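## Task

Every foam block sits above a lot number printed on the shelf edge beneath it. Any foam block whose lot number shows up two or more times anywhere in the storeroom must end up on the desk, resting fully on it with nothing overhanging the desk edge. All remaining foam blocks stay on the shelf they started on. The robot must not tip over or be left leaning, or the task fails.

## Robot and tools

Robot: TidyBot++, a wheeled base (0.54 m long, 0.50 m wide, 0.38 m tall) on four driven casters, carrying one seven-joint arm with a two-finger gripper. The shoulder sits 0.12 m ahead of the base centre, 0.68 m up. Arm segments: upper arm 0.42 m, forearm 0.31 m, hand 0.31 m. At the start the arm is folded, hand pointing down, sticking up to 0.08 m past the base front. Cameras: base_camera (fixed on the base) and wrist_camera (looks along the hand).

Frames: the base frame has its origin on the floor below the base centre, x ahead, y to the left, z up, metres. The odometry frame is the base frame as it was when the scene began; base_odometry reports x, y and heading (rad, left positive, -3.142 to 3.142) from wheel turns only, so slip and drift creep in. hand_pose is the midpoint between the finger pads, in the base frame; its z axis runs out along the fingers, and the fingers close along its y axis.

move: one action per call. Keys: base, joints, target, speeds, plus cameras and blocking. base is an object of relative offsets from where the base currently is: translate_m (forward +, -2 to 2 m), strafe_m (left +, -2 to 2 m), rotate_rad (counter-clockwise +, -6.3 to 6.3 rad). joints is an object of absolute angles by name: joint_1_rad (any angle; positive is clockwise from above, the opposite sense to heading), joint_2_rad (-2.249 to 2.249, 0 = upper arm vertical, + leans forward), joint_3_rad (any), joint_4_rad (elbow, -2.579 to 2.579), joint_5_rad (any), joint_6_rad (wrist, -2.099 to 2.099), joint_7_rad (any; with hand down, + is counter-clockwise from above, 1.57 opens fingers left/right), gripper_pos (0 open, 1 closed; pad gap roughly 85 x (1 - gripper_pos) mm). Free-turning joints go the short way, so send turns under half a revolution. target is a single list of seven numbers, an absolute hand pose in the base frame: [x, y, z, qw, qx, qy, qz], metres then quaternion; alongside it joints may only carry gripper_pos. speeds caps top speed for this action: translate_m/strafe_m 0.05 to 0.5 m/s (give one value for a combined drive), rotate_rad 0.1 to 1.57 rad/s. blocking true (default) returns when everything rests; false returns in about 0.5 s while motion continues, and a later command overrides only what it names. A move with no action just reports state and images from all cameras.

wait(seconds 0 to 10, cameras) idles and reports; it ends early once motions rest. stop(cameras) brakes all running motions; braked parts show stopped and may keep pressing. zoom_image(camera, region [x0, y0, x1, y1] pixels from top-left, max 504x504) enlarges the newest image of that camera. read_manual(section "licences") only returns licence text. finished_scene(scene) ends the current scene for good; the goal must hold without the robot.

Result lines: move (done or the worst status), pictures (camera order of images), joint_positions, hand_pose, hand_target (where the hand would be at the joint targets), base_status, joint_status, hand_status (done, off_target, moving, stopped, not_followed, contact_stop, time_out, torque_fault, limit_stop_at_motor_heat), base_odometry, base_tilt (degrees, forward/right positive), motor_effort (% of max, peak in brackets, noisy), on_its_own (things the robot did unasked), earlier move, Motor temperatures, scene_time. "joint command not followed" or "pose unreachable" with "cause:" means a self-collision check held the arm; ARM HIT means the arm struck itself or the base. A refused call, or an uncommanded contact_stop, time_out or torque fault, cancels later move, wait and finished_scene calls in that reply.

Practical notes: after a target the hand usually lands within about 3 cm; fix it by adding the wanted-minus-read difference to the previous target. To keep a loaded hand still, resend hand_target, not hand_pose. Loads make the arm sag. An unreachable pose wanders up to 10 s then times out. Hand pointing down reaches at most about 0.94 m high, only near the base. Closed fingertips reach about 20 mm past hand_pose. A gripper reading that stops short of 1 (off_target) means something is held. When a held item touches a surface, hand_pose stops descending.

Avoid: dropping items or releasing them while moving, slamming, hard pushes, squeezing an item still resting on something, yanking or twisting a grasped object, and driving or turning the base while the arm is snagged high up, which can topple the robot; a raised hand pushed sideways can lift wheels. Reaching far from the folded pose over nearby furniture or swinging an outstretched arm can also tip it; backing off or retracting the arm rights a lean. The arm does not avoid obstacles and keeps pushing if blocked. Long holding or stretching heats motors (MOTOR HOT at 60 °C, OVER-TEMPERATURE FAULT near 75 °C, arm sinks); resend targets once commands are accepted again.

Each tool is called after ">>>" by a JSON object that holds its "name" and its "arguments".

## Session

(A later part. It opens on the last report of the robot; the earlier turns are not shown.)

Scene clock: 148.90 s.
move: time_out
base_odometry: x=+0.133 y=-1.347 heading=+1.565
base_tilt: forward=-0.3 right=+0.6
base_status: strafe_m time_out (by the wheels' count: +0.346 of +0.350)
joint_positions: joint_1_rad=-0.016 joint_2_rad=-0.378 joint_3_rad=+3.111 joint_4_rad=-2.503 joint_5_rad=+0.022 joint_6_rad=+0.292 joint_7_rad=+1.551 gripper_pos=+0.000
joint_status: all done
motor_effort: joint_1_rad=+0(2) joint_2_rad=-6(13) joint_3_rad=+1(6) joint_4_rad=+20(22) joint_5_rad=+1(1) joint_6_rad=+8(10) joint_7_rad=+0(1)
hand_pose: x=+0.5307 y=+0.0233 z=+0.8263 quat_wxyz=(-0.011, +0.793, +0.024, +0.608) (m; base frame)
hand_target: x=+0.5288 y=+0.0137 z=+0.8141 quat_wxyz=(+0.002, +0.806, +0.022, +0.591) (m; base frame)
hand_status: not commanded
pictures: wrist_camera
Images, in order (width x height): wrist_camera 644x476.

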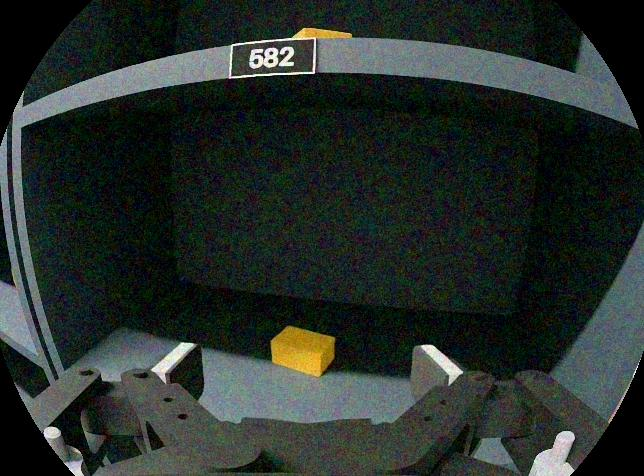

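>>> {"name": "move", "arguments": {"base": {"translate_m":0.05}, "joints": {"joint_6_rad":-0.3}, "cameras": ["wrist_camera"]}}

>>> {"name": "move", "arguments": {"base": {"strafe_m":0.85}, "joints": {"joint_6_rad":0.0}, "cameras": ["all"]}}

Scene clock: 155.37 s.
move: done
base_odometry: x=+0.134 y=-1.297 heading=+1.565
base_tilt: forward=-0.3 right=+0.6
base_status: done
joint_positions: joint_1_rad=-0.016 joint_2_rad=-0.375 joint_3_rad=+3.111 joint_4_rad=-2.502 joint_5_rad=+0.022 joint_6_rad=-0.251 joint_7_rad=+1.551 gripper_pos=+0.000
joint_status: all done
motor_effort: joint_1_rad=+0(1) joint_2_rad=-4(7) joint_3_rad=+1(1) joint_4_rad=+18(21) joint_5_rad=+1(1) joint_6_rad=+6(9) joint_7_rad=+0(1)
hand_pose: x=+0.4465 y=+0.0142 z=+0.6822 quat_wxyz=(+0.000, +0.928, +0.023, +0.372) (m; base frame)
hand_target: x=+0.4362 y=+0.0097 z=+0.6727 quat_wxyz=(+0.004, +0.936, +0.023, +0.350) (m; base frame)
hand_status: not commanded
pictures: wrist_camera
Images, in order (width x height): wrist_camera 644x476.

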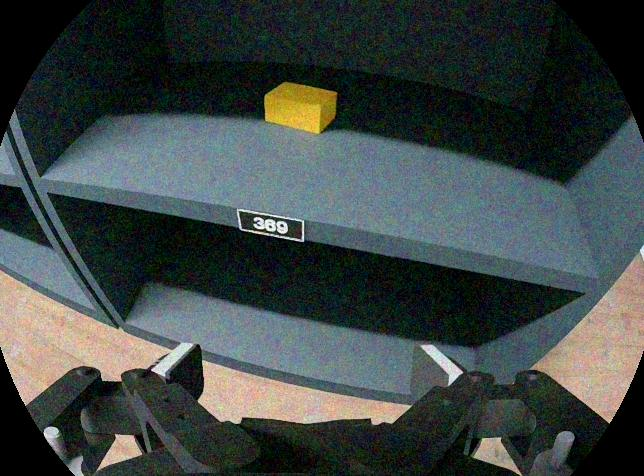

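Scene clock: 160.97 s.
move: time_out
base_odometry: x=-0.713 y=-1.291 heading=+1.563
base_tilt: forward=-0.3 right=+0.6
base_status: strafe_m time_out (by the wheels' count: +0.847 of +0.850)
joint_positions: joint_1_rad=-0.013 joint_2_rad=-0.379 joint_3_rad=+3.108 joint_4_rad=-2.495 joint_5_rad=+0.022 joint_6_rad=-0.020 joint_7_rad=+1.551 gripper_pos=+0.000
joint_status: all done
motor_effort: joint_1_rad=+0(3) joint_2_rad=-6(10) joint_3_rad=+1(6) joint_4_rad=+19(23) joint_5_rad=+1(1) joint_6_rad=+7(9) joint_7_rad=+0(1)
hand_pose: x=+0.4944 y=+0.0186 z=+0.7428 quat_wxyz=(-0.004, +0.876, +0.023, +0.482) (m; base frame)
hand_target: x=+0.4965 y=+0.0121 z=+0.7435 quat_wxyz=(+0.003, +0.874, +0.023, +0.486) (m; base frame)
hand_status: not commanded
pictures: base_camera, wrist_camera
Images, in order (width x height): base_camera 644x364, wrist_camera 644x476.

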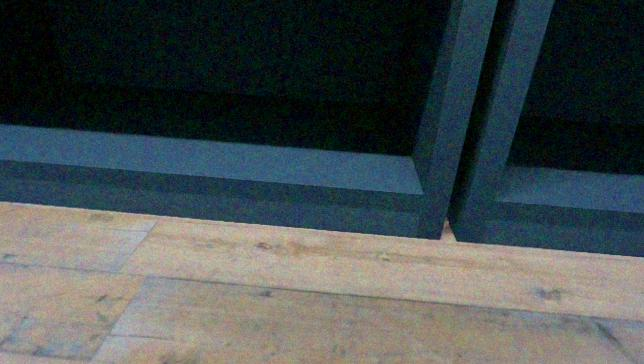

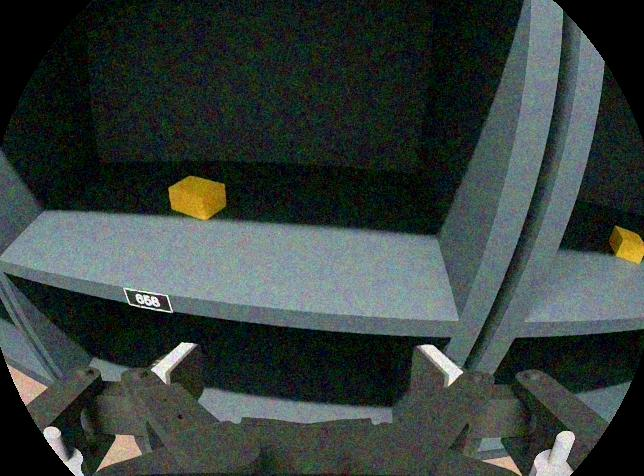

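>>> {"name": "move", "arguments": {"base": {"translate_m":0.03,"strafe_m":0.25}, "joints": {"joint_6_rad":-0.1}, "cameras": ["wrist_camera"]}}

>>> {"name": "zoom_image", "arguments": {"camera": "wrist_camera", "region": [220, 230, 400, 360]}}

>>> {"name": "move", "arguments": {"joints": {"joint_6_rad":0.5}, "cameras": ["wrist_camera"]}}

Scene clock: 163.00 s.
move: done
base_odometry: x=-0.963 y=-1.260 heading=+1.564
base_tilt: forward=-0.3 right=+0.6
base_status: done
joint_positions: joint_1_rad=-0.013 joint_2_rad=-0.379 joint_3_rad=+3.109 joint_4_rad=-2.495 joint_5_rad=+0.022 joint_6_rad=-0.096 joint_7_rad=+1.551 gripper_pos=+0.000
joint_status: all done
motor_effort: joint_1_rad=+0(1) joint_2_rad=-5(6) joint_3_rad=+1(2) joint_4_rad=+19(22) joint_5_rad=+1(1) joint_6_rad=+7(9) joint_7_rad=+0(1)
hand_pose: x=+0.4810 y=+0.0171 z=+0.7233 quat_wxyz=(-0.003, +0.894, +0.023, +0.448) (m; base frame)
hand_target: x=+0.4788 y=+0.0113 z=+0.7179 quat_wxyz=(+0.003, +0.897, +0.023, +0.442) (m; base frame)
hand_status: not commanded
pictures: wrist_camera
Images, in order (width x height): wrist_camera 644x476.

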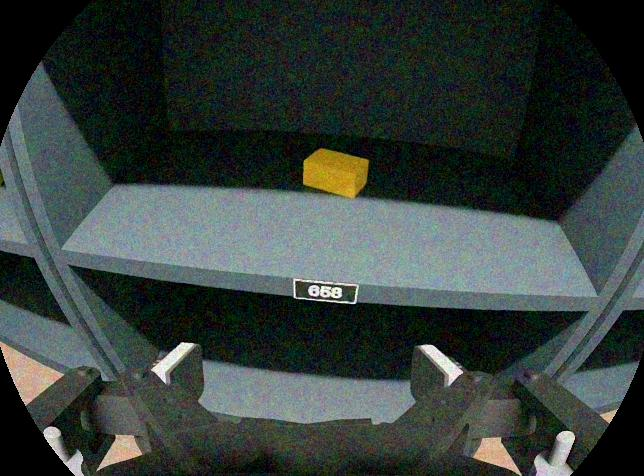

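Scaled by 2.800.

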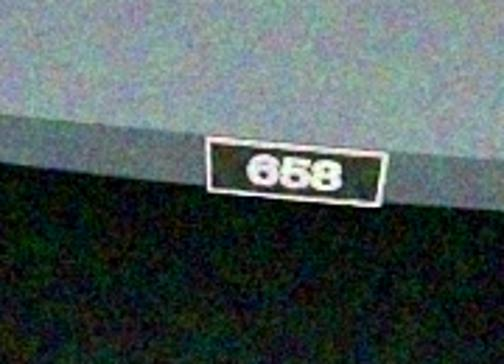

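Scene clock: 164.33 s.
move: done
base_odometry: x=-0.963 y=-1.260 heading=+1.564
base_tilt: forward=-0.3 right=+0.6
base_status: not commanded
joint_positions: joint_1_rad=-0.013 joint_2_rad=-0.379 joint_3_rad=+3.109 joint_4_rad=-2.494 joint_5_rad=+0.022 joint_6_rad=+0.450 joint_7_rad=+1.551 gripper_pos=+0.000
joint_status: all done
motor_effort: joint_1_rad=-1(1) joint_2_rad=-6(6) joint_3_rad=+1(1) joint_4_rad=+20(22) joint_5_rad=+1(1) joint_6_rad=+8(9) joint_7_rad=+0(1)
hand_pose: x=+0.5412 y=+0.0253 z=+0.8799 quat_wxyz=(-0.014, +0.740, +0.024, +0.672) (m; base frame)
hand_target: x=+0.5427 y=+0.0148 z=+0.8904 quat_wxyz=(+0.001, +0.726, +0.020, +0.687) (m; base frame)
hand_status: not commanded
pictures: wrist_camera
Images, in order (width x height): wrist_camera 644x476.

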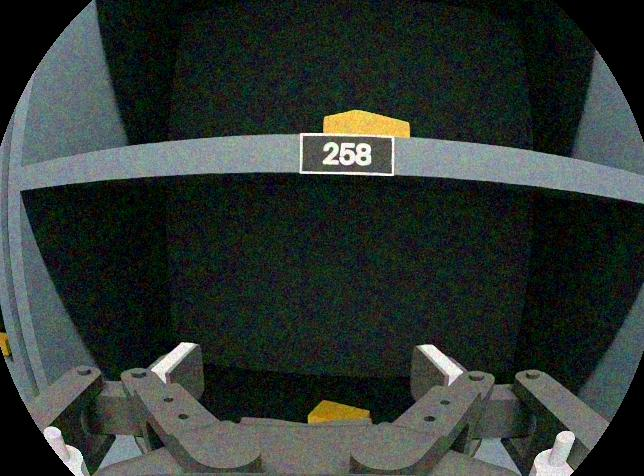

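Third unit.

>>> {"name": "move", "arguments": {"base": {"strafe_m":0.9,"translate_m":0.02}, "cameras": ["wrist_camera"]}}

>>> {"name": "move", "arguments": {"joints": {"joint_6_rad":-0.15}, "cameras": ["wrist_camera"]}}

Scene clock: 170.17 s.
move: time_out
base_odometry: x=-1.861 y=-1.233 heading=+1.562
base_tilt: forward=-0.3 right=+0.6
base_status: translate_m time_out (by the wheels' count: +0.020 of +0.020); strafe_m time_out (by the wheels' count: +0.898 of +0.900)
joint_positions: joint_1_rad=-0.013 joint_2_rad=-0.379 joint_3_rad=+3.109 joint_4_rad=-2.494 joint_5_rad=+0.022 joint_6_rad=+0.451 joint_7_rad=+1.551 gripper_pos=+0.000
joint_status: not commanded
motor_effort: joint_1_rad=-1(2) joint_2_rad=-6(9) joint_3_rad=+0(2) joint_4_rad=+20(21) joint_5_rad=+1(1) joint_6_rad=+9(10) joint_7_rad=+0(1)
hand_pose: x=+0.5411 y=+0.0251 z=+0.8803 quat_wxyz=(-0.014, +0.739, +0.023, +0.673) (m; base frame)
hand_target: x=+0.5427 y=+0.0148 z=+0.8904 quat_wxyz=(+0.001, +0.726, +0.020, +0.687) (m; base frame)
hand_status: not commanded
pictures: wrist_camera
Images, in order (width x height): wrist_camera 644x476.

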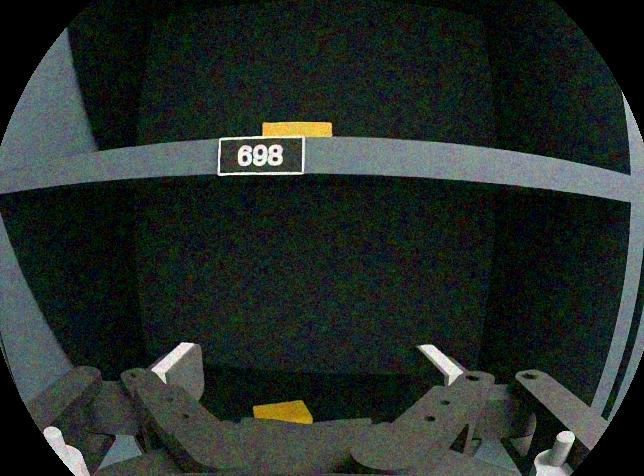

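not run: a stop that you did not command came earlier in this reply.

>>> {"name": "move", "arguments": {"joints": {"joint_6_rad":-0.15}, "cameras": ["all"]}}

>>> {"name": "zoom_image", "arguments": {"camera": "wrist_camera", "region": [180, 220, 380, 350]}}

Scene clock: 171.60 s.
move: done
base_odometry: x=-1.861 y=-1.233 heading=+1.562
base_tilt: forward=-0.3 right=+0.6
base_status: not commanded
joint_positions: joint_1_rad=-0.013 joint_2_rad=-0.379 joint_3_rad=+3.109 joint_4_rad=-2.494 joint_5_rad=+0.022 joint_6_rad=-0.111 joint_7_rad=+1.551 gripper_pos=+0.000
joint_status: all done
motor_effort: joint_1_rad=-1(1) joint_2_rad=-5(6) joint_3_rad=+1(1) joint_4_rad=+18(22) joint_5_rad=+1(1) joint_6_rad=+8(10) joint_7_rad=+0(1)
hand_pose: x=+0.4783 y=+0.0167 z=+0.7199 quat_wxyz=(-0.003, +0.897, +0.023, +0.442) (m; base frame)
hand_target: x=+0.4690 y=+0.0109 z=+0.7058 quat_wxyz=(+0.003, +0.908, +0.023, +0.419) (m; base frame)
hand_status: not commanded
pictures: base_camera, wrist_camera
Images, in order (width x height): base_camera 644x364, wrist_camera 644x476.

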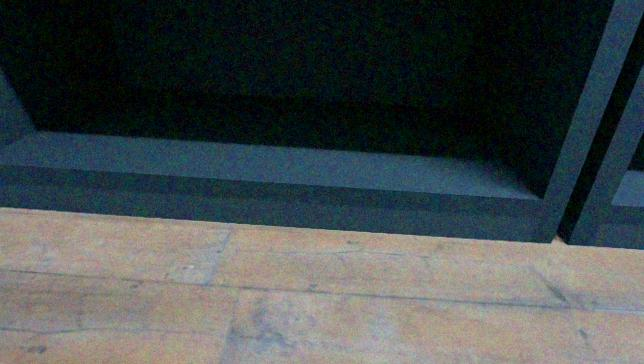

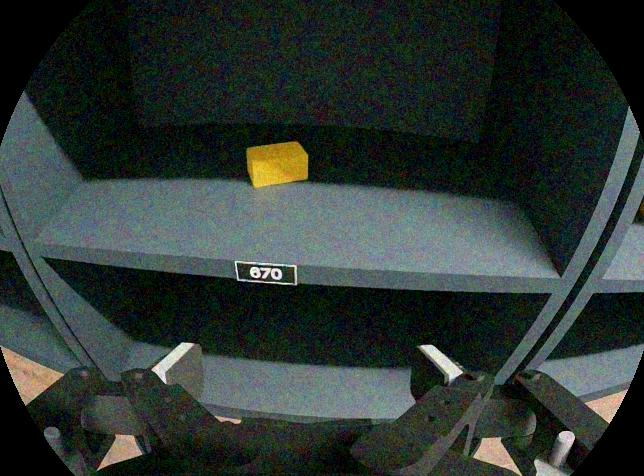

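Scaled by 2.520.

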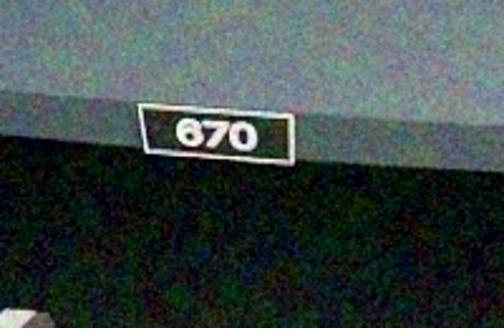

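>>> {"name": "move", "arguments": {"base": {"strafe_m":0.8,"translate_m":0.02}, "cameras": ["wrist_camera"]}}

>>> {"name": "zoom_image", "arguments": {"camera": "wrist_camera", "region": [180, 220, 420, 370]}}

Scene clock: 177.13 s.
move: time_out
base_odometry: x=-2.659 y=-1.206 heading=+1.562
base_tilt: forward=-0.3 right=+0.6
base_status: translate_m time_out (by the wheels' count: +0.020 of +0.020); strafe_m time_out (by the wheels' count: +0.798 of +0.800)
joint_positions: joint_1_rad=-0.013 joint_2_rad=-0.379 joint_3_rad=+3.109 joint_4_rad=-2.494 joint_5_rad=+0.022 joint_6_rad=-0.111 joint_7_rad=+1.551 gripper_pos=+0.000
joint_status: not commanded
motor_effort: joint_1_rad=-1(1) joint_2_rad=-4(6) joint_3_rad=+1(2) joint_4_rad=+19(20) joint_5_rad=+1(1) joint_6_rad=+7(8) joint_7_rad=+0(1)
hand_pose: x=+0.4783 y=+0.0166 z=+0.7199 quat_wxyz=(-0.003, +0.897, +0.023, +0.442) (m; base frame)
hand_target: x=+0.4690 y=+0.0109 z=+0.7058 quat_wxyz=(+0.003, +0.908, +0.023, +0.419) (m; base frame)
hand_status: not commanded
pictures: wrist_camera
Images, in order (width x height): wrist_camera 644x476.

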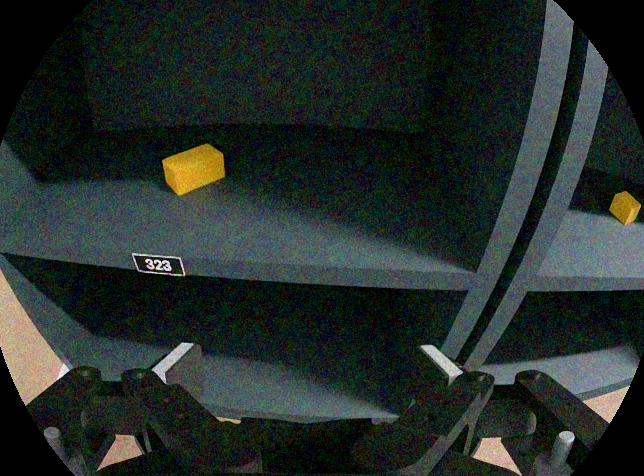

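Scaled by 2.100.

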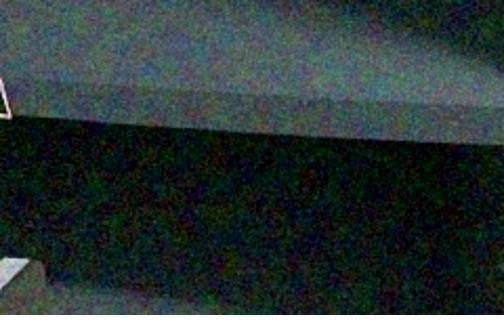

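Lower 323; upper view.

>>> {"name": "move", "arguments": {"joints": {"joint_6_rad":0.45,"joint_1_rad":-0.3}, "cameras": ["wrist_camera"]}}

Scene clock: 179.03 s.
move: done
base_odometry: x=-2.659 y=-1.206 heading=+1.562
base_tilt: forward=-0.3 right=+0.6
base_status: not commanded
joint_positions: joint_1_rad=-0.282 joint_2_rad=-0.379 joint_3_rad=+3.109 joint_4_rad=-2.494 joint_5_rad=+0.022 joint_6_rad=+0.392 joint_7_rad=+1.551 gripper_pos=+0.000
joint_status: all done
motor_effort: joint_1_rad=-1(2) joint_2_rad=-6(7) joint_3_rad=+1(1) joint_4_rad=+20(21) joint_5_rad=+0(1) joint_6_rad=+8(9) joint_7_rad=+0(1)
hand_pose: x=+0.5173 y=+0.1351 z=+0.8623 quat_wxyz=(-0.100, +0.749, +0.125, +0.643) (m; base frame)
hand_target: x=+0.5183 y=+0.1388 z=+0.8749 quat_wxyz=(-0.099, +0.732, +0.131, +0.662) (m; base frame)
hand_status: not commanded
pictures: wrist_camera
Images, in order (width x height): wrist_camera 644x476.

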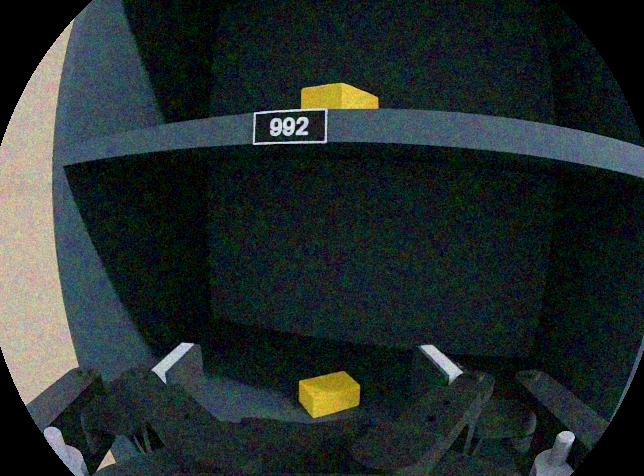

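>>> {"name": "move", "arguments": {"base": {"strafe_m":-0.83}, "joints": {"joint_1_rad":0,"joint_2_rad":-0.386,"joint_4_rad":-1.548,"joint_6_rad":-0.93}, "cameras": ["all"]}}

Scene clock: 183.47 s.
move: done
base_odometry: x=-1.829 y=-1.213 heading=+1.562
base_tilt: forward=-0.3 right=+0.6
base_status: done
joint_positions: joint_1_rad=-0.017 joint_2_rad=-0.379 joint_3_rad=+3.110 joint_4_rad=-1.562 joint_5_rad=+0.022 joint_6_rad=-0.881 joint_7_rad=+1.551 gripper_pos=+0.000
joint_status: all done
motor_effort: joint_1_rad=+0(2) joint_2_rad=-6(9) joint_3_rad=+1(2) joint_4_rad=+20(23) joint_5_rad=+1(1) joint_6_rad=+7(10) joint_7_rad=+0(1)
hand_pose: x=+0.5279 y=+0.0194 z=+1.0441 quat_wxyz=(-0.001, +0.858, +0.016, +0.513) (m; base frame)
hand_target: x=+0.5185 y=+0.0158 z=+1.0414 quat_wxyz=(+0.003, +0.865, +0.022, +0.501) (m; base frame)
hand_status: not commanded
pictures: base_camera, wrist_camera
Images, in order (width x height): base_camera 644x364, wrist_camera 644x476.

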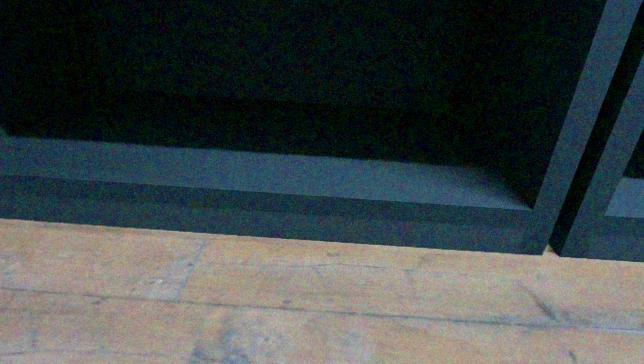

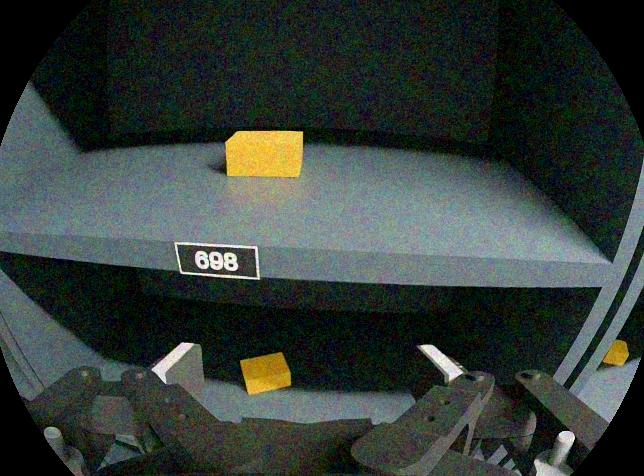

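>>> {"name": "move", "arguments": {"base": {"strafe_m":0.015}, "joints": {"joint_1_rad":0,"joint_2_rad":-0.272,"joint_4_rad":-1.755,"joint_6_rad":-0.34,"gripper_pos":1}, "cameras": ["wrist_camera"]}}

Scene clock: 186.03 s.
move: done
base_odometry: x=-1.844 y=-1.213 heading=+1.562
base_tilt: forward=-0.3 right=+0.6
base_status: done
joint_positions: joint_1_rad=-0.016 joint_2_rad=-0.280 joint_3_rad=+3.109 joint_4_rad=-1.729 joint_5_rad=+0.022 joint_6_rad=-0.398 joint_7_rad=+1.551 gripper_pos=+0.999
joint_status: all done
motor_effort: joint_1_rad=-1(2) joint_2_rad=-11(13) joint_3_rad=+1(3) joint_4_rad=+22(24) joint_5_rad=+1(2) joint_6_rad=+8(9) joint_7_rad=+0(1)
hand_pose: x=+0.6133 y=+0.0254 z=+1.0391 quat_wxyz=(-0.007, +0.798, +0.019, +0.603) (m; base frame)
hand_target: x=+0.6200 y=+0.0179 z=+1.0368 quat_wxyz=(+0.001, +0.790, +0.021, +0.613) (m; base frame)
hand_status: not commanded
pictures: wrist_camera
Images, in order (width x height): wrist_camera 644x476.

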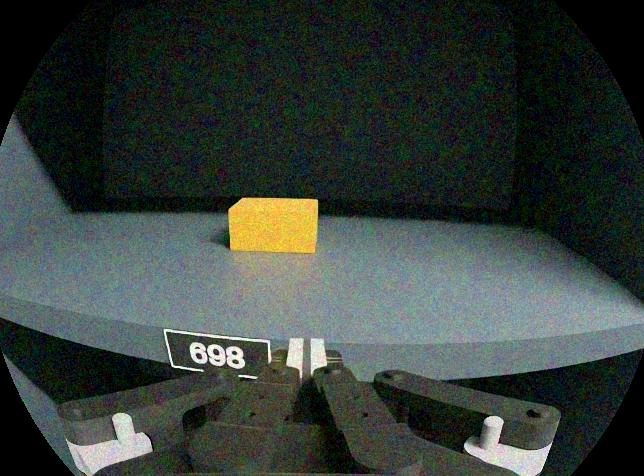

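>>> {"name": "move", "arguments": {"base": {"translate_m":0.3}, "speeds": {"translate_m":0.12}, "cameras": ["wrist_camera"]}}

Scene clock: 189.40 s.
move: done
base_odometry: x=-1.841 y=-0.913 heading=+1.562
base_tilt: forward=-0.3 right=+0.6
base_status: done
joint_positions: joint_1_rad=-0.016 joint_2_rad=-0.278 joint_3_rad=+3.109 joint_4_rad=-1.730 joint_5_rad=+0.022 joint_6_rad=-0.394 joint_7_rad=+1.551 gripper_pos=+0.999
joint_status: not commanded
motor_effort: joint_1_rad=+0(1) joint_2_rad=-12(14) joint_3_rad=+1(1) joint_4_rad=+22(24) joint_5_rad=+1(1) joint_6_rad=+9(9) joint_7_rad=+0(1)
hand_pose: x=+0.6144 y=+0.0254 z=+1.0389 quat_wxyz=(-0.007, +0.797, +0.019, +0.603) (m; base frame)
hand_target: x=+0.6200 y=+0.0179 z=+1.0368 quat_wxyz=(+0.001, +0.790, +0.021, +0.613) (m; base frame)
hand_status: not commanded
pictures: wrist_camera
Images, in order (width x height): wrist_camera 644x476.

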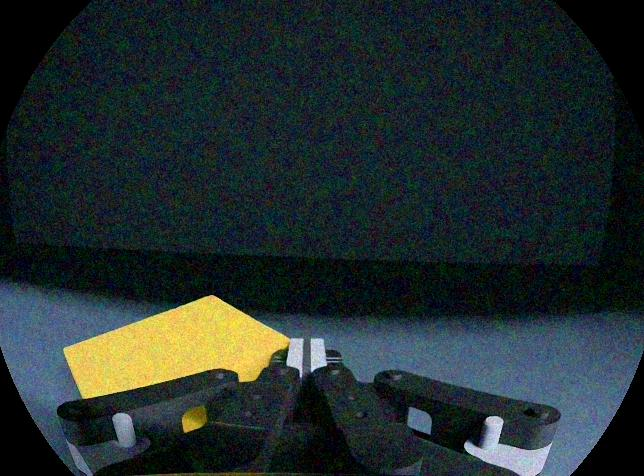

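>>> {"name": "move", "arguments": {"base": {"translate_m":-0.27}, "cameras": ["wrist_camera"]}}

Scene clock: 191.50 s.
move: done
base_odometry: x=-1.843 y=-1.183 heading=+1.562
base_tilt: forward=-0.4 right=+0.6
base_status: done
joint_positions: joint_1_rad=-0.013 joint_2_rad=-0.281 joint_3_rad=+3.109 joint_4_rad=-1.730 joint_5_rad=+0.022 joint_6_rad=-0.391 joint_7_rad=+1.551 gripper_pos=+0.999
joint_status: not commanded
motor_effort: joint_1_rad=+0(2) joint_2_rad=-12(14) joint_3_rad=+1(4) joint_4_rad=+22(23) joint_5_rad=+1(1) joint_6_rad=+9(10) joint_7_rad=+0(1)
hand_pose: x=+0.6133 y=+0.0240 z=+1.0415 quat_wxyz=(-0.006, +0.795, +0.018, +0.606) (m; base frame)
hand_target: x=+0.6200 y=+0.0179 z=+1.0368 quat_wxyz=(+0.001, +0.790, +0.021, +0.613) (m; base frame)
hand_status: not commanded
pictures: wrist_camera
Images, in order (width x height): wrist_camera 644x476.

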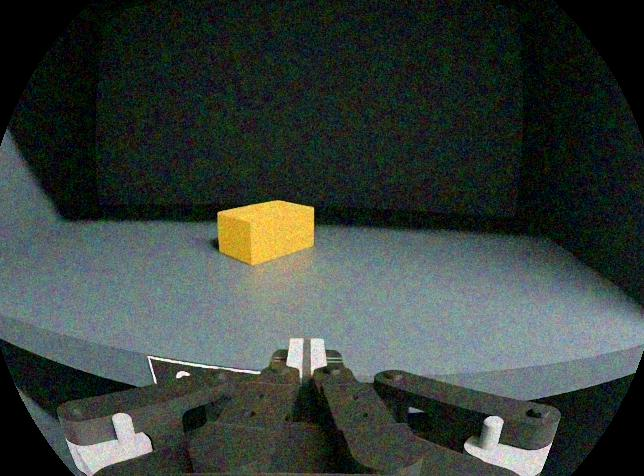

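>>> {"name": "move", "arguments": {"base": {"translate_m":0.04,"strafe_m":0.56}, "joints": {"gripper_pos":0}}}

>>> {"name": "move", "arguments": {"joints": {"joint_1_rad":0.61,"joint_2_rad":-0.01,"joint_4_rad":-1.44,"joint_6_rad":-0.454,"joint_7_rad":1.57}, "cameras": ["wrist_camera"]}}

Scene clock: 194.50 s.
move: done
base_odometry: x=-2.403 y=-1.138 heading=+1.563
base_tilt: forward=-0.3 right=+0.6
base_status: done
joint_positions: joint_1_rad=-0.012 joint_2_rad=-0.281 joint_3_rad=+3.110 joint_4_rad=-1.730 joint_5_rad=+0.022 joint_6_rad=-0.391 joint_7_rad=+1.551 gripper_pos=+0.000
joint_status: all done
motor_effort: joint_1_rad=+0(2) joint_2_rad=-11(13) joint_3_rad=+1(2) joint_4_rad=+22(23) joint_5_rad=+1(1) joint_6_rad=+8(9) joint_7_rad=+0(1)
hand_pose: x=+0.6134 y=+0.0230 z=+1.0416 quat_wxyz=(-0.006, +0.795, +0.017, +0.606) (m; base frame)
hand_target: x=+0.6200 y=+0.0179 z=+1.0368 quat_wxyz=(+0.001, +0.790, +0.021, +0.613) (m; base frame)
hand_status: not commanded

Scene clock: 196.40 s.
move: done
base_odometry: x=-2.403 y=-1.138 heading=+1.563
base_tilt: forward=-0.3 right=+0.6
base_status: not commanded
joint_positions: joint_1_rad=+0.594 joint_2_rad=-0.029 joint_3_rad=+3.113 joint_4_rad=-1.455 joint_5_rad=+0.022 joint_6_rad=-0.413 joint_7_rad=+1.552 gripper_pos=+0.000
joint_status: all done
motor_effort: joint_1_rad=-1(9) joint_2_rad=-20(22) joint_3_rad=+0(10) joint_4_rad=+22(29) joint_5_rad=+1(4) joint_6_rad=+9(18) joint_7_rad=+0(2)
hand_pose: x=+0.6238 y=-0.3215 z=+1.0655 quat_wxyz=(+0.173, +0.763, -0.224, +0.581) (m; base frame)
hand_target: x=+0.6236 y=-0.3299 z=+1.0508 quat_wxyz=(+0.168, +0.775, -0.232, +0.564) (m; base frame)
hand_status: not commanded
pictures: wrist_camera
Images, in order (width x height): wrist_camera 644x476.

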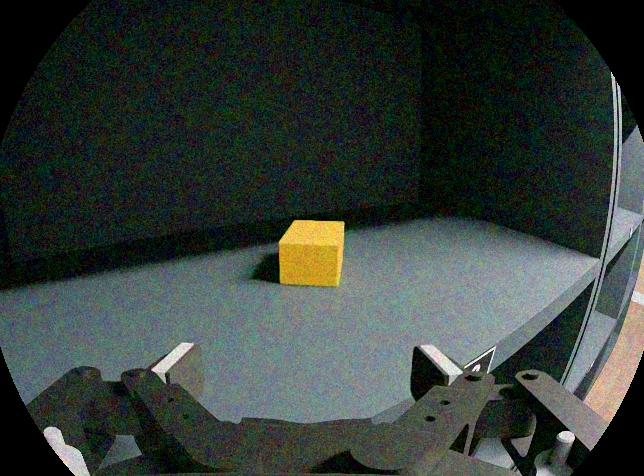

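>>> {"name": "move", "arguments": {"joints": {"joint_2_rad":0.055}}}

>>> {"name": "move", "arguments": {"base": {"translate_m":0.14,"strafe_m":-0.093}, "speeds": {"translate_m":0.2}, "cameras": ["wrist_camera"]}}

Scene clock: 197.53 s.
move: done
base_odometry: x=-2.403 y=-1.138 heading=+1.563
base_tilt: forward=-0.3 right=+0.6
base_status: not commanded
joint_positions: joint_1_rad=+0.594 joint_2_rad=+0.041 joint_3_rad=+3.113 joint_4_rad=-1.450 joint_5_rad=+0.022 joint_6_rad=-0.413 joint_7_rad=+1.552 gripper_pos=+0.000
joint_status: all done
motor_effort: joint_1_rad=-1(1) joint_2_rad=-22(25) joint_3_rad=+0(0) joint_4_rad=+23(24) joint_5_rad=+1(1) joint_6_rad=+8(9) joint_7_rad=+0(1)
hand_pose: x=+0.6452 y=-0.3359 z=+1.0257 quat_wxyz=(+0.165, +0.781, -0.230, +0.556) (m; base frame)
hand_target: x=+0.6422 y=-0.3429 z=+1.0108 quat_wxyz=(+0.160, +0.792, -0.238, +0.538) (m; base frame)
hand_status: not commanded

Scene clock: 199.10 s.
move: done
base_odometry: x=-2.309 y=-0.999 heading=+1.563
base_tilt: forward=-0.3 right=+0.6
base_status: done
joint_positions: joint_1_rad=+0.595 joint_2_rad=+0.046 joint_3_rad=+3.113 joint_4_rad=-1.449 joint_5_rad=+0.022 joint_6_rad=-0.414 joint_7_rad=+1.552 gripper_pos=+0.000
joint_status: not commanded
motor_effort: joint_1_rad=-1(1) joint_2_rad=-23(26) joint_3_rad=+0(1) joint_4_rad=+23(24) joint_5_rad=+1(1) joint_6_rad=+8(9) joint_7_rad=+0(1)
hand_pose: x=+0.6464 y=-0.3373 z=+1.0225 quat_wxyz=(+0.165, +0.783, -0.230, +0.554) (m; base frame)
hand_target: x=+0.6422 y=-0.3429 z=+1.0108 quat_wxyz=(+0.160, +0.792, -0.238, +0.538) (m; base frame)
hand_status: not commanded
pictures: wrist_camera
Images, in order (width x height): wrist_camera 644x476.

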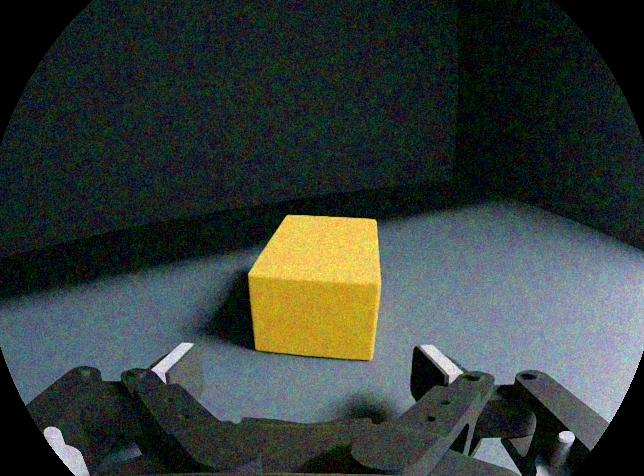

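>>> {"name": "move", "arguments": {"base": {"translate_m":0.05,"strafe_m":-0.036}, "speeds": {"translate_m":0.2}}}

>>> {"name": "move", "arguments": {"joints": {"gripper_pos":0.65}, "cameras": ["wrist_camera"]}}

Scene clock: 200.40 s.
move: done
base_odometry: x=-2.273 y=-0.949 heading=+1.563
base_tilt: forward=-0.3 right=+0.6
base_status: done
joint_positions: joint_1_rad=+0.595 joint_2_rad=+0.050 joint_3_rad=+3.113 joint_4_rad=-1.449 joint_5_rad=+0.022 joint_6_rad=-0.414 joint_7_rad=+1.552 gripper_pos=+0.000
joint_status: not commanded
motor_effort: joint_1_rad=+0(2) joint_2_rad=-24(27) joint_3_rad=+0(2) joint_4_rad=+22(23) joint_5_rad=+0(1) joint_6_rad=+8(9) joint_7_rad=+0(1)
hand_pose: x=+0.6476 y=-0.3383 z=+1.0198 quat_wxyz=(+0.164, +0.784, -0.231, +0.552) (m; base frame)
hand_target: x=+0.6422 y=-0.3429 z=+1.0108 quat_wxyz=(+0.160, +0.792, -0.238, +0.538) (m; base frame)
hand_status: not commanded

Scene clock: 201.30 s.
move: off_target
base_odometry: x=-2.273 y=-0.949 heading=+1.563
base_tilt: forward=-0.3 right=+0.6
base_status: not commanded
joint_positions: joint_1_rad=+0.595 joint_2_rad=+0.050 joint_3_rad=+3.113 joint_4_rad=-1.448 joint_5_rad=+0.022 joint_6_rad=-0.414 joint_7_rad=+1.552 gripper_pos=+0.387
joint_status: gripper_pos off_target (ended at +0.387, target +0.650)
motor_effort: joint_1_rad=-1(1) joint_2_rad=-23(24) joint_3_rad=+0(0) joint_4_rad=+22(23) joint_5_rad=+1(1) joint_6_rad=+8(9) joint_7_rad=+0(0)
hand_pose: x=+0.6475 y=-0.3382 z=+1.0209 quat_wxyz=(+0.164, +0.784, -0.231, +0.553) (m; base frame)
hand_target: x=+0.6422 y=-0.3429 z=+1.0108 quat_wxyz=(+0.160, +0.792, -0.238, +0.538) (m; base frame)
hand_status: not commanded
pictures: wrist_camera
Images, in order (width x height): wrist_camera 644x476.

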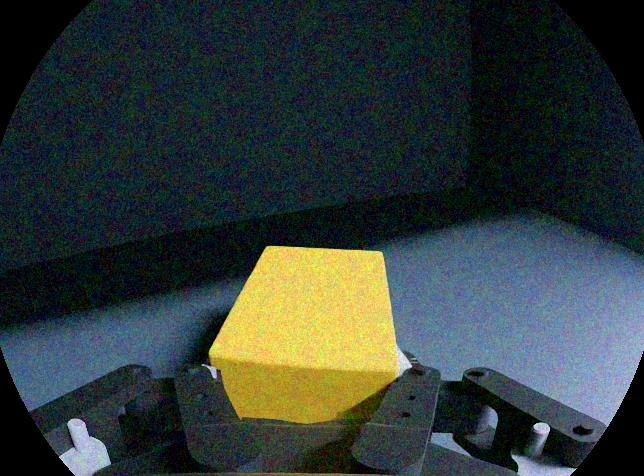

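>>> {"name": "move", "arguments": {"joints": {"joint_2_rad":-0.08}}}

>>> {"name": "move", "arguments": {"base": {"translate_m":-0.27}}}

>>> {"name": "move", "arguments": {"joints": {"joint_1_rad":0,"joint_2_rad":-0.374,"joint_4_rad":-1.9,"joint_6_rad":-1.3}, "cameras": ["wrist_camera"]}}

>>> {"name": "move", "arguments": {"base": {"strafe_m":-1.7}, "cameras": ["base_camera"]}}

>>> {"name": "move", "arguments": {"base": {"strafe_m":-1.62}, "cameras": ["all"]}}

Scene clock: 202.67 s.
move: done
base_odometry: x=-2.273 y=-0.949 heading=+1.563
base_tilt: forward=-0.3 right=+0.6
base_status: not commanded
joint_positions: joint_1_rad=+0.595 joint_2_rad=-0.090 joint_3_rad=+3.113 joint_4_rad=-1.444 joint_5_rad=+0.022 joint_6_rad=-0.414 joint_7_rad=+1.552 gripper_pos=+0.387
joint_status: all done
motor_effort: joint_1_rad=+0(1) joint_2_rad=-17(27) joint_3_rad=+0(1) joint_4_rad=+22(24) joint_5_rad=+1(1) joint_6_rad=+9(10) joint_7_rad=+0(1)
hand_pose: x=+0.6034 y=-0.3084 z=+1.1070 quat_wxyz=(+0.182, +0.742, -0.218, +0.607) (m; base frame)
hand_target: x=+0.6012 y=-0.3142 z=+1.0920 quat_wxyz=(+0.177, +0.755, -0.225, +0.590) (m; base frame)
hand_status: not commanded

Scene clock: 206.33 s.
move: time_out
base_odometry: x=-2.275 y=-1.217 heading=+1.564
base_tilt: forward=-0.4 right=+0.6
base_status: translate_m time_out (by the wheels' count: -0.268 of -0.270)
joint_positions: joint_1_rad=+0.599 joint_2_rad=-0.093 joint_3_rad=+3.113 joint_4_rad=-1.443 joint_5_rad=+0.022 joint_6_rad=-0.416 joint_7_rad=+1.552 gripper_pos=+0.387
joint_status: not commanded
motor_effort: joint_1_rad=-1(2) joint_2_rad=-18(21) joint_3_rad=+0(3) joint_4_rad=+22(24) joint_5_rad=+1(1) joint_6_rad=+9(10) joint_7_rad=+0(1)
hand_pose: x=+0.6011 y=-0.3094 z=+1.1088 quat_wxyz=(+0.183, +0.741, -0.219, +0.608) (m; base frame)
hand_target: x=+0.6012 y=-0.3142 z=+1.0920 quat_wxyz=(+0.177, +0.755, -0.225, +0.590) (m; base frame)
hand_status: not commanded

not run: a stop that you did not command came earlier in this reply.

not run: a stop that you did not command came earlier in this reply.

not run: a stop that you did not command came earlier in this reply.

>>> {"name": "move", "arguments": {"base": {"translate_m":0.04}, "joints": {"joint_1_rad":0,"joint_2_rad":-0.374,"joint_4_rad":-1.9,"joint_6_rad":-1.3}, "cameras": ["wrist_camera"]}}

>>> {"name": "move", "arguments": {"base": {"strafe_m":-1.7}, "cameras": ["base_camera"]}}

>>> {"name": "move", "arguments": {"base": {"strafe_m":-1.62}, "cameras": ["all"]}}

Scene clock: 209.93 s.
move: done
base_odometry: x=-2.275 y=-1.177 heading=+1.564
base_tilt: forward=-0.4 right=+0.6
base_status: done
joint_positions: joint_1_rad=+0.019 joint_2_rad=-0.362 joint_3_rad=+3.112 joint_4_rad=-1.871 joint_5_rad=+0.022 joint_6_rad=-1.248 joint_7_rad=+1.552 gripper_pos=+0.387
joint_status: all done
motor_effort: joint_1_rad=+0(4) joint_2_rad=-6(20) joint_3_rad=+1(3) joint_4_rad=+19(23) joint_5_rad=+1(2) joint_6_rad=+3(9) joint_7_rad=+0(1)
hand_pose: x=+0.4004 y=-0.0011 z=+0.8063 quat_wxyz=(+0.013, +0.981, -0.002, +0.192) (m; base frame)
hand_target: x=+0.3755 y=+0.0093 z=+0.7915 quat_wxyz=(+0.003, +0.987, +0.014, +0.157) (m; base frame)
hand_status: not commanded
pictures: wrist_camera
Images, in order (width x height): wrist_camera 644x476.

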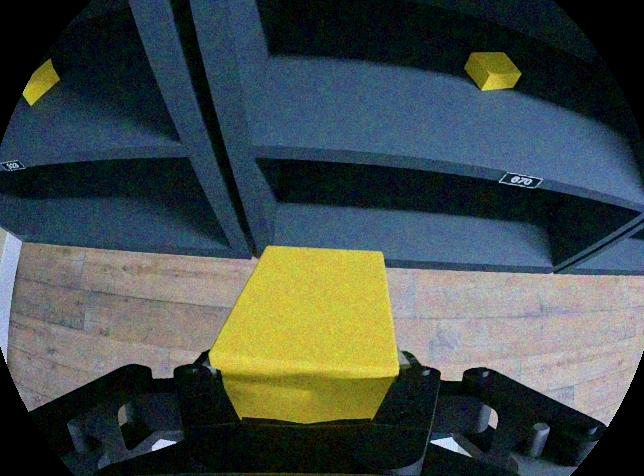

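Scene clock: 214.73 s.
move: done
base_odometry: x=-0.575 y=-1.189 heading=+1.563
base_tilt: forward=-0.3 right=+0.6
base_status: done
joint_positions: joint_1_rad=+0.017 joint_2_rad=-0.363 joint_3_rad=+3.112 joint_4_rad=-1.871 joint_5_rad=+0.022 joint_6_rad=-1.250 joint_7_rad=+1.552 gripper_pos=+0.387
joint_status: not commanded
motor_effort: joint_1_rad=+0(1) joint_2_rad=-6(7) joint_3_rad=+1(2) joint_4_rad=+19(20) joint_5_rad=+1(2) joint_6_rad=+4(5) joint_7_rad=+0(1)
hand_pose: x=+0.3995 y=-0.0007 z=+0.8062 quat_wxyz=(+0.013, +0.982, -0.002, +0.191) (m; base frame)
hand_target: x=+0.3755 y=+0.0093 z=+0.7915 quat_wxyz=(+0.003, +0.987, +0.014, +0.157) (m; base frame)
hand_status: not commanded
pictures: base_camera
Images, in order (width x height): base_camera 644x364.

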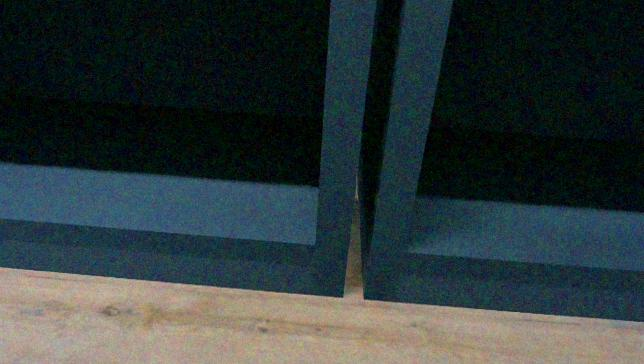

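Scene clock: 219.37 s.
move: done
base_odometry: x=+1.046 y=-1.201 heading=+1.563
base_tilt: forward=-0.3 right=+0.6
base_status: done
joint_positions: joint_1_rad=+0.017 joint_2_rad=-0.363 joint_3_rad=+3.112 joint_4_rad=-1.871 joint_5_rad=+0.022 joint_6_rad=-1.251 joint_7_rad=+1.552 gripper_pos=+0.387
joint_status: not commanded
motor_effort: joint_1_rad=+0(1) joint_2_rad=-6(7) joint_3_rad=+1(2) joint_4_rad=+19(20) joint_5_rad=+1(2) joint_6_rad=+3(4) joint_7_rad=+0(1)
hand_pose: x=+0.3994 y=-0.0006 z=+0.8061 quat_wxyz=(+0.013, +0.982, -0.001, +0.190) (m; base frame)
hand_target: x=+0.3755 y=+0.0093 z=+0.7915 quat_wxyz=(+0.003, +0.987, +0.014, +0.157) (m; base frame)
hand_status: not commanded
pictures: base_camera, wrist_camera
Images, in order (width x height): base_camera 644x364, wrist_camera 644x476.

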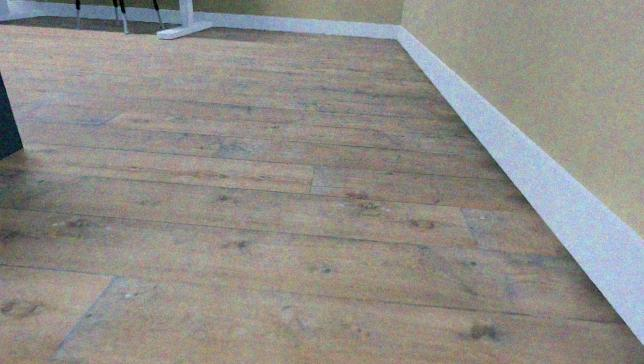

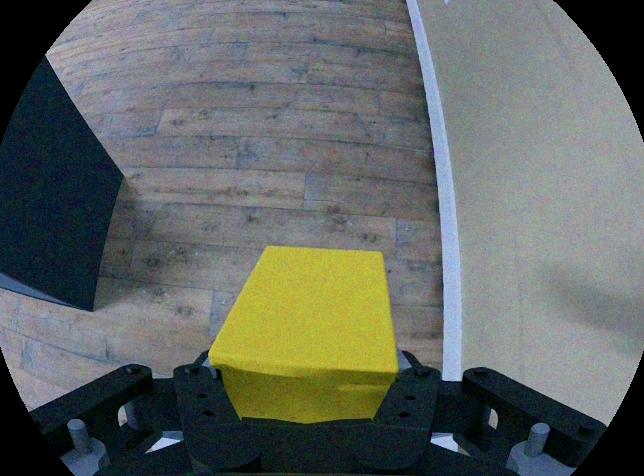

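>>> {"name": "move", "arguments": {"base": {"strafe_m":0.08}}}

>>> {"name": "move", "arguments": {"base": {"translate_m":1.4}}}

>>> {"name": "move", "arguments": {"base": {"strafe_m":0.85}, "joints": {"joint_2_rad":-0.374,"joint_4_rad":-1.7,"joint_6_rad":-0.9}, "cameras": ["all"]}}

Scene clock: 220.73 s.
move: done
base_odometry: x=+0.966 y=-1.200 heading=+1.563
base_tilt: forward=-0.3 right=+0.6
base_status: done
joint_positions: joint_1_rad=+0.016 joint_2_rad=-0.363 joint_3_rad=+3.111 joint_4_rad=-1.871 joint_5_rad=+0.022 joint_6_rad=-1.251 joint_7_rad=+1.552 gripper_pos=+0.387
joint_status: not commanded
motor_effort: joint_1_rad=+0(1) joint_2_rad=-6(7) joint_3_rad=+1(3) joint_4_rad=+19(20) joint_5_rad=+1(2) joint_6_rad=+4(4) joint_7_rad=+0(1)
hand_pose: x=+0.3992 y=-0.0002 z=+0.8061 quat_wxyz=(+0.013, +0.982, -0.001, +0.190) (m; base frame)
hand_target: x=+0.3755 y=+0.0093 z=+0.7915 quat_wxyz=(+0.003, +0.987, +0.014, +0.157) (m; base frame)
hand_status: not commanded

Scene clock: 224.90 s.
move: done
base_odometry: x=+0.976 y=+0.200 heading=+1.563
base_tilt: forward=-0.4 right=+0.6
base_status: done
joint_positions: joint_1_rad=+0.016 joint_2_rad=-0.369 joint_3_rad=+3.111 joint_4_rad=-1.872 joint_5_rad=+0.022 joint_6_rad=-1.254 joint_7_rad=+1.552 gripper_pos=+0.387
joint_status: not commanded
motor_effort: joint_1_rad=-1(1) joint_2_rad=-6(9) joint_3_rad=+1(1) joint_4_rad=+20(20) joint_5_rad=+1(1) joint_6_rad=+4(5) joint_7_rad=-1(1)
hand_pose: x=+0.3974 y=-0.0002 z=+0.8071 quat_wxyz=(+0.013, +0.981, -0.001, +0.191) (m; base frame)
hand_target: x=+0.3755 y=+0.0093 z=+0.7915 quat_wxyz=(+0.003, +0.987, +0.014, +0.157) (m; base frame)
hand_status: not commanded

Scene clock: 228.00 s.
move: done
base_odometry: x=+0.126 y=+0.207 heading=+1.562
base_tilt: forward=-0.3 right=+0.6
base_status: done
joint_positions: joint_1_rad=+0.015 joint_2_rad=-0.369 joint_3_rad=+3.112 joint_4_rad=-1.708 joint_5_rad=+0.022 joint_6_rad=-0.956 joint_7_rad=+1.552 gripper_pos=+0.387
joint_status: all done
motor_effort: joint_1_rad=-1(1) joint_2_rad=-7(8) joint_3_rad=+1(3) joint_4_rad=+20(22) joint_5_rad=+1(1) joint_6_rad=+7(7) joint_7_rad=+0(1)
hand_pose: x=+0.5060 y=+0.0036 z=+0.9404 quat_wxyz=(+0.009, +0.911, +0.002, +0.411) (m; base frame)
hand_target: x=+0.5166 y=+0.0148 z=+0.9598 quat_wxyz=(-0.001, +0.897, +0.014, +0.442) (m; base frame)
hand_status: not commanded
pictures: base_camera, wrist_camera
Images, in order (width x height): base_camera 644x364, wrist_camera 644x476.

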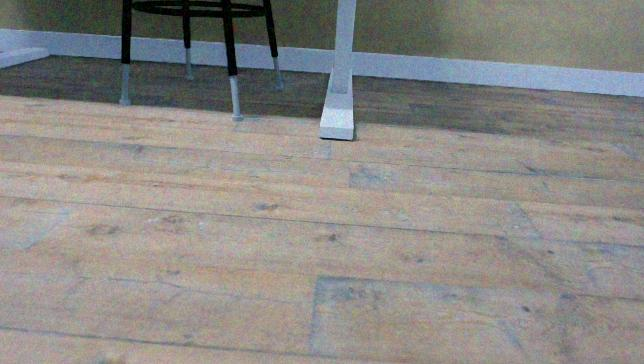

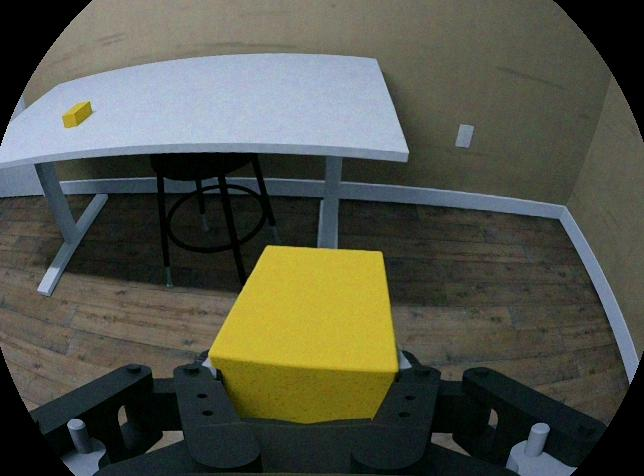

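>>> {"name": "move", "arguments": {"base": {"strafe_m":0.3}}}

>>> {"name": "move", "arguments": {"base": {"translate_m":0.58}}}

>>> {"name": "move", "arguments": {"joints": {"joint_2_rad":-0.051,"joint_4_rad":-2.183,"joint_6_rad":0.2}, "cameras": ["wrist_camera"]}}

>>> {"name": "move", "arguments": {"joints": {"joint_2_rad":0.042,"joint_4_rad":-2.293,"joint_6_rad":0.4}, "cameras": ["wrist_camera"]}}

Scene clock: 230.57 s.
move: done
base_odometry: x=-0.174 y=+0.210 heading=+1.562
base_tilt: forward=-0.3 right=+0.6
base_status: done
joint_positions: joint_1_rad=+0.014 joint_2_rad=-0.369 joint_3_rad=+3.111 joint_4_rad=-1.708 joint_5_rad=+0.022 joint_6_rad=-0.955 joint_7_rad=+1.552 gripper_pos=+0.387
joint_status: not commanded
motor_effort: joint_1_rad=-1(1) joint_2_rad=-7(8) joint_3_rad=+1(3) joint_4_rad=+21(22) joint_5_rad=+1(2) joint_6_rad=+6(8) joint_7_rad=+0(1)
hand_pose: x=+0.5061 y=+0.0043 z=+0.9405 quat_wxyz=(+0.009, +0.911, +0.002, +0.411) (m; base frame)
hand_target: x=+0.5166 y=+0.0148 z=+0.9598 quat_wxyz=(-0.001, +0.897, +0.014, +0.442) (m; base frame)
hand_status: not commanded

Scene clock: 233.10 s.
move: done
base_odometry: x=-0.169 y=+0.790 heading=+1.563
base_tilt: forward=-0.3 right=+0.6
base_status: done
joint_positions: joint_1_rad=+0.014 joint_2_rad=-0.373 joint_3_rad=+3.111 joint_4_rad=-1.708 joint_5_rad=+0.022 joint_6_rad=-0.952 joint_7_rad=+1.552 gripper_pos=+0.387
joint_status: not commanded
motor_effort: joint_1_rad=+0(1) joint_2_rad=-7(10) joint_3_rad=+1(1) joint_4_rad=+21(22) joint_5_rad=+1(1) joint_6_rad=+7(8) joint_7_rad=+0(1)
hand_pose: x=+0.5059 y=+0.0044 z=+0.9426 quat_wxyz=(+0.009, +0.910, +0.002, +0.414) (m; base frame)
hand_target: x=+0.5166 y=+0.0148 z=+0.9598 quat_wxyz=(-0.001, +0.897, +0.014, +0.442) (m; base frame)
hand_status: not commanded

Scene clock: 235.23 s.
move: done
base_odometry: x=-0.169 y=+0.790 heading=+1.563
base_tilt: forward=-0.3 right=+0.6
base_status: not commanded
joint_positions: joint_1_rad=+0.014 joint_2_rad=-0.069 joint_3_rad=+3.111 joint_4_rad=-2.155 joint_5_rad=+0.022 joint_6_rad=+0.141 joint_7_rad=+1.552 gripper_pos=+0.387
joint_status: all done
motor_effort: joint_1_rad=+0(1) joint_2_rad=-17(19) joint_3_rad=+0(1) joint_4_rad=+21(23) joint_5_rad=+1(1) joint_6_rad=+8(10) joint_7_rad=+0(1)
hand_pose: x=+0.6528 y=+0.0115 z=+0.8329 quat_wxyz=(-0.004, +0.826, +0.009, +0.563) (m; base frame)
hand_target: x=+0.6543 y=+0.0169 z=+0.8247 quat_wxyz=(-0.008, +0.823, +0.012, +0.569) (m; base frame)
hand_status: not commanded
pictures: wrist_camera
Images, in order (width x height): wrist_camera 644x476.

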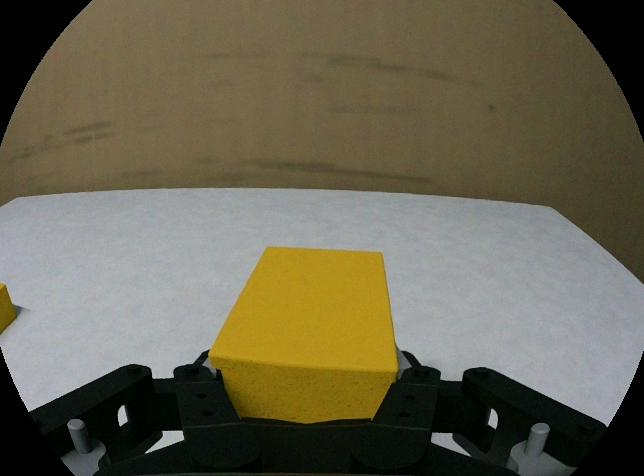

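Scene clock: 236.53 s.
move: done
base_odometry: x=-0.169 y=+0.790 heading=+1.563
base_tilt: forward=-0.3 right=+0.6
base_status: not commanded
joint_positions: joint_1_rad=+0.014 joint_2_rad=+0.029 joint_3_rad=+3.111 joint_4_rad=-2.270 joint_5_rad=+0.022 joint_6_rad=+0.342 joint_7_rad=+1.552 gripper_pos=+0.387
joint_status: all done
motor_effort: joint_1_rad=+0(1) joint_2_rad=-18(20) joint_3_rad=+0(0) joint_4_rad=+18(21) joint_5_rad=+1(1) joint_6_rad=+8(10) joint_7_rad=+0(1)
hand_pose: x=+0.6536 y=+0.0125 z=+0.7757 quat_wxyz=(-0.008, +0.830, +0.009, +0.558) (m; base frame)
hand_target: x=+0.6539 y=+0.0165 z=+0.7738 quat_wxyz=(-0.009, +0.823, +0.011, +0.567) (m; base frame)
hand_status: not commanded
pictures: wrist_camera
Images, in order (width x height): wrist_camera 644x476.

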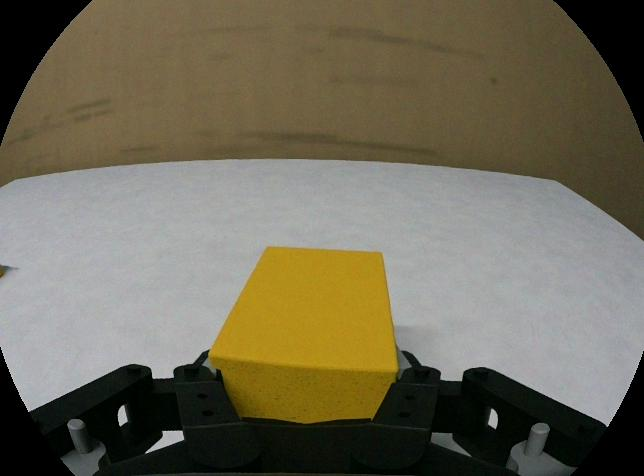

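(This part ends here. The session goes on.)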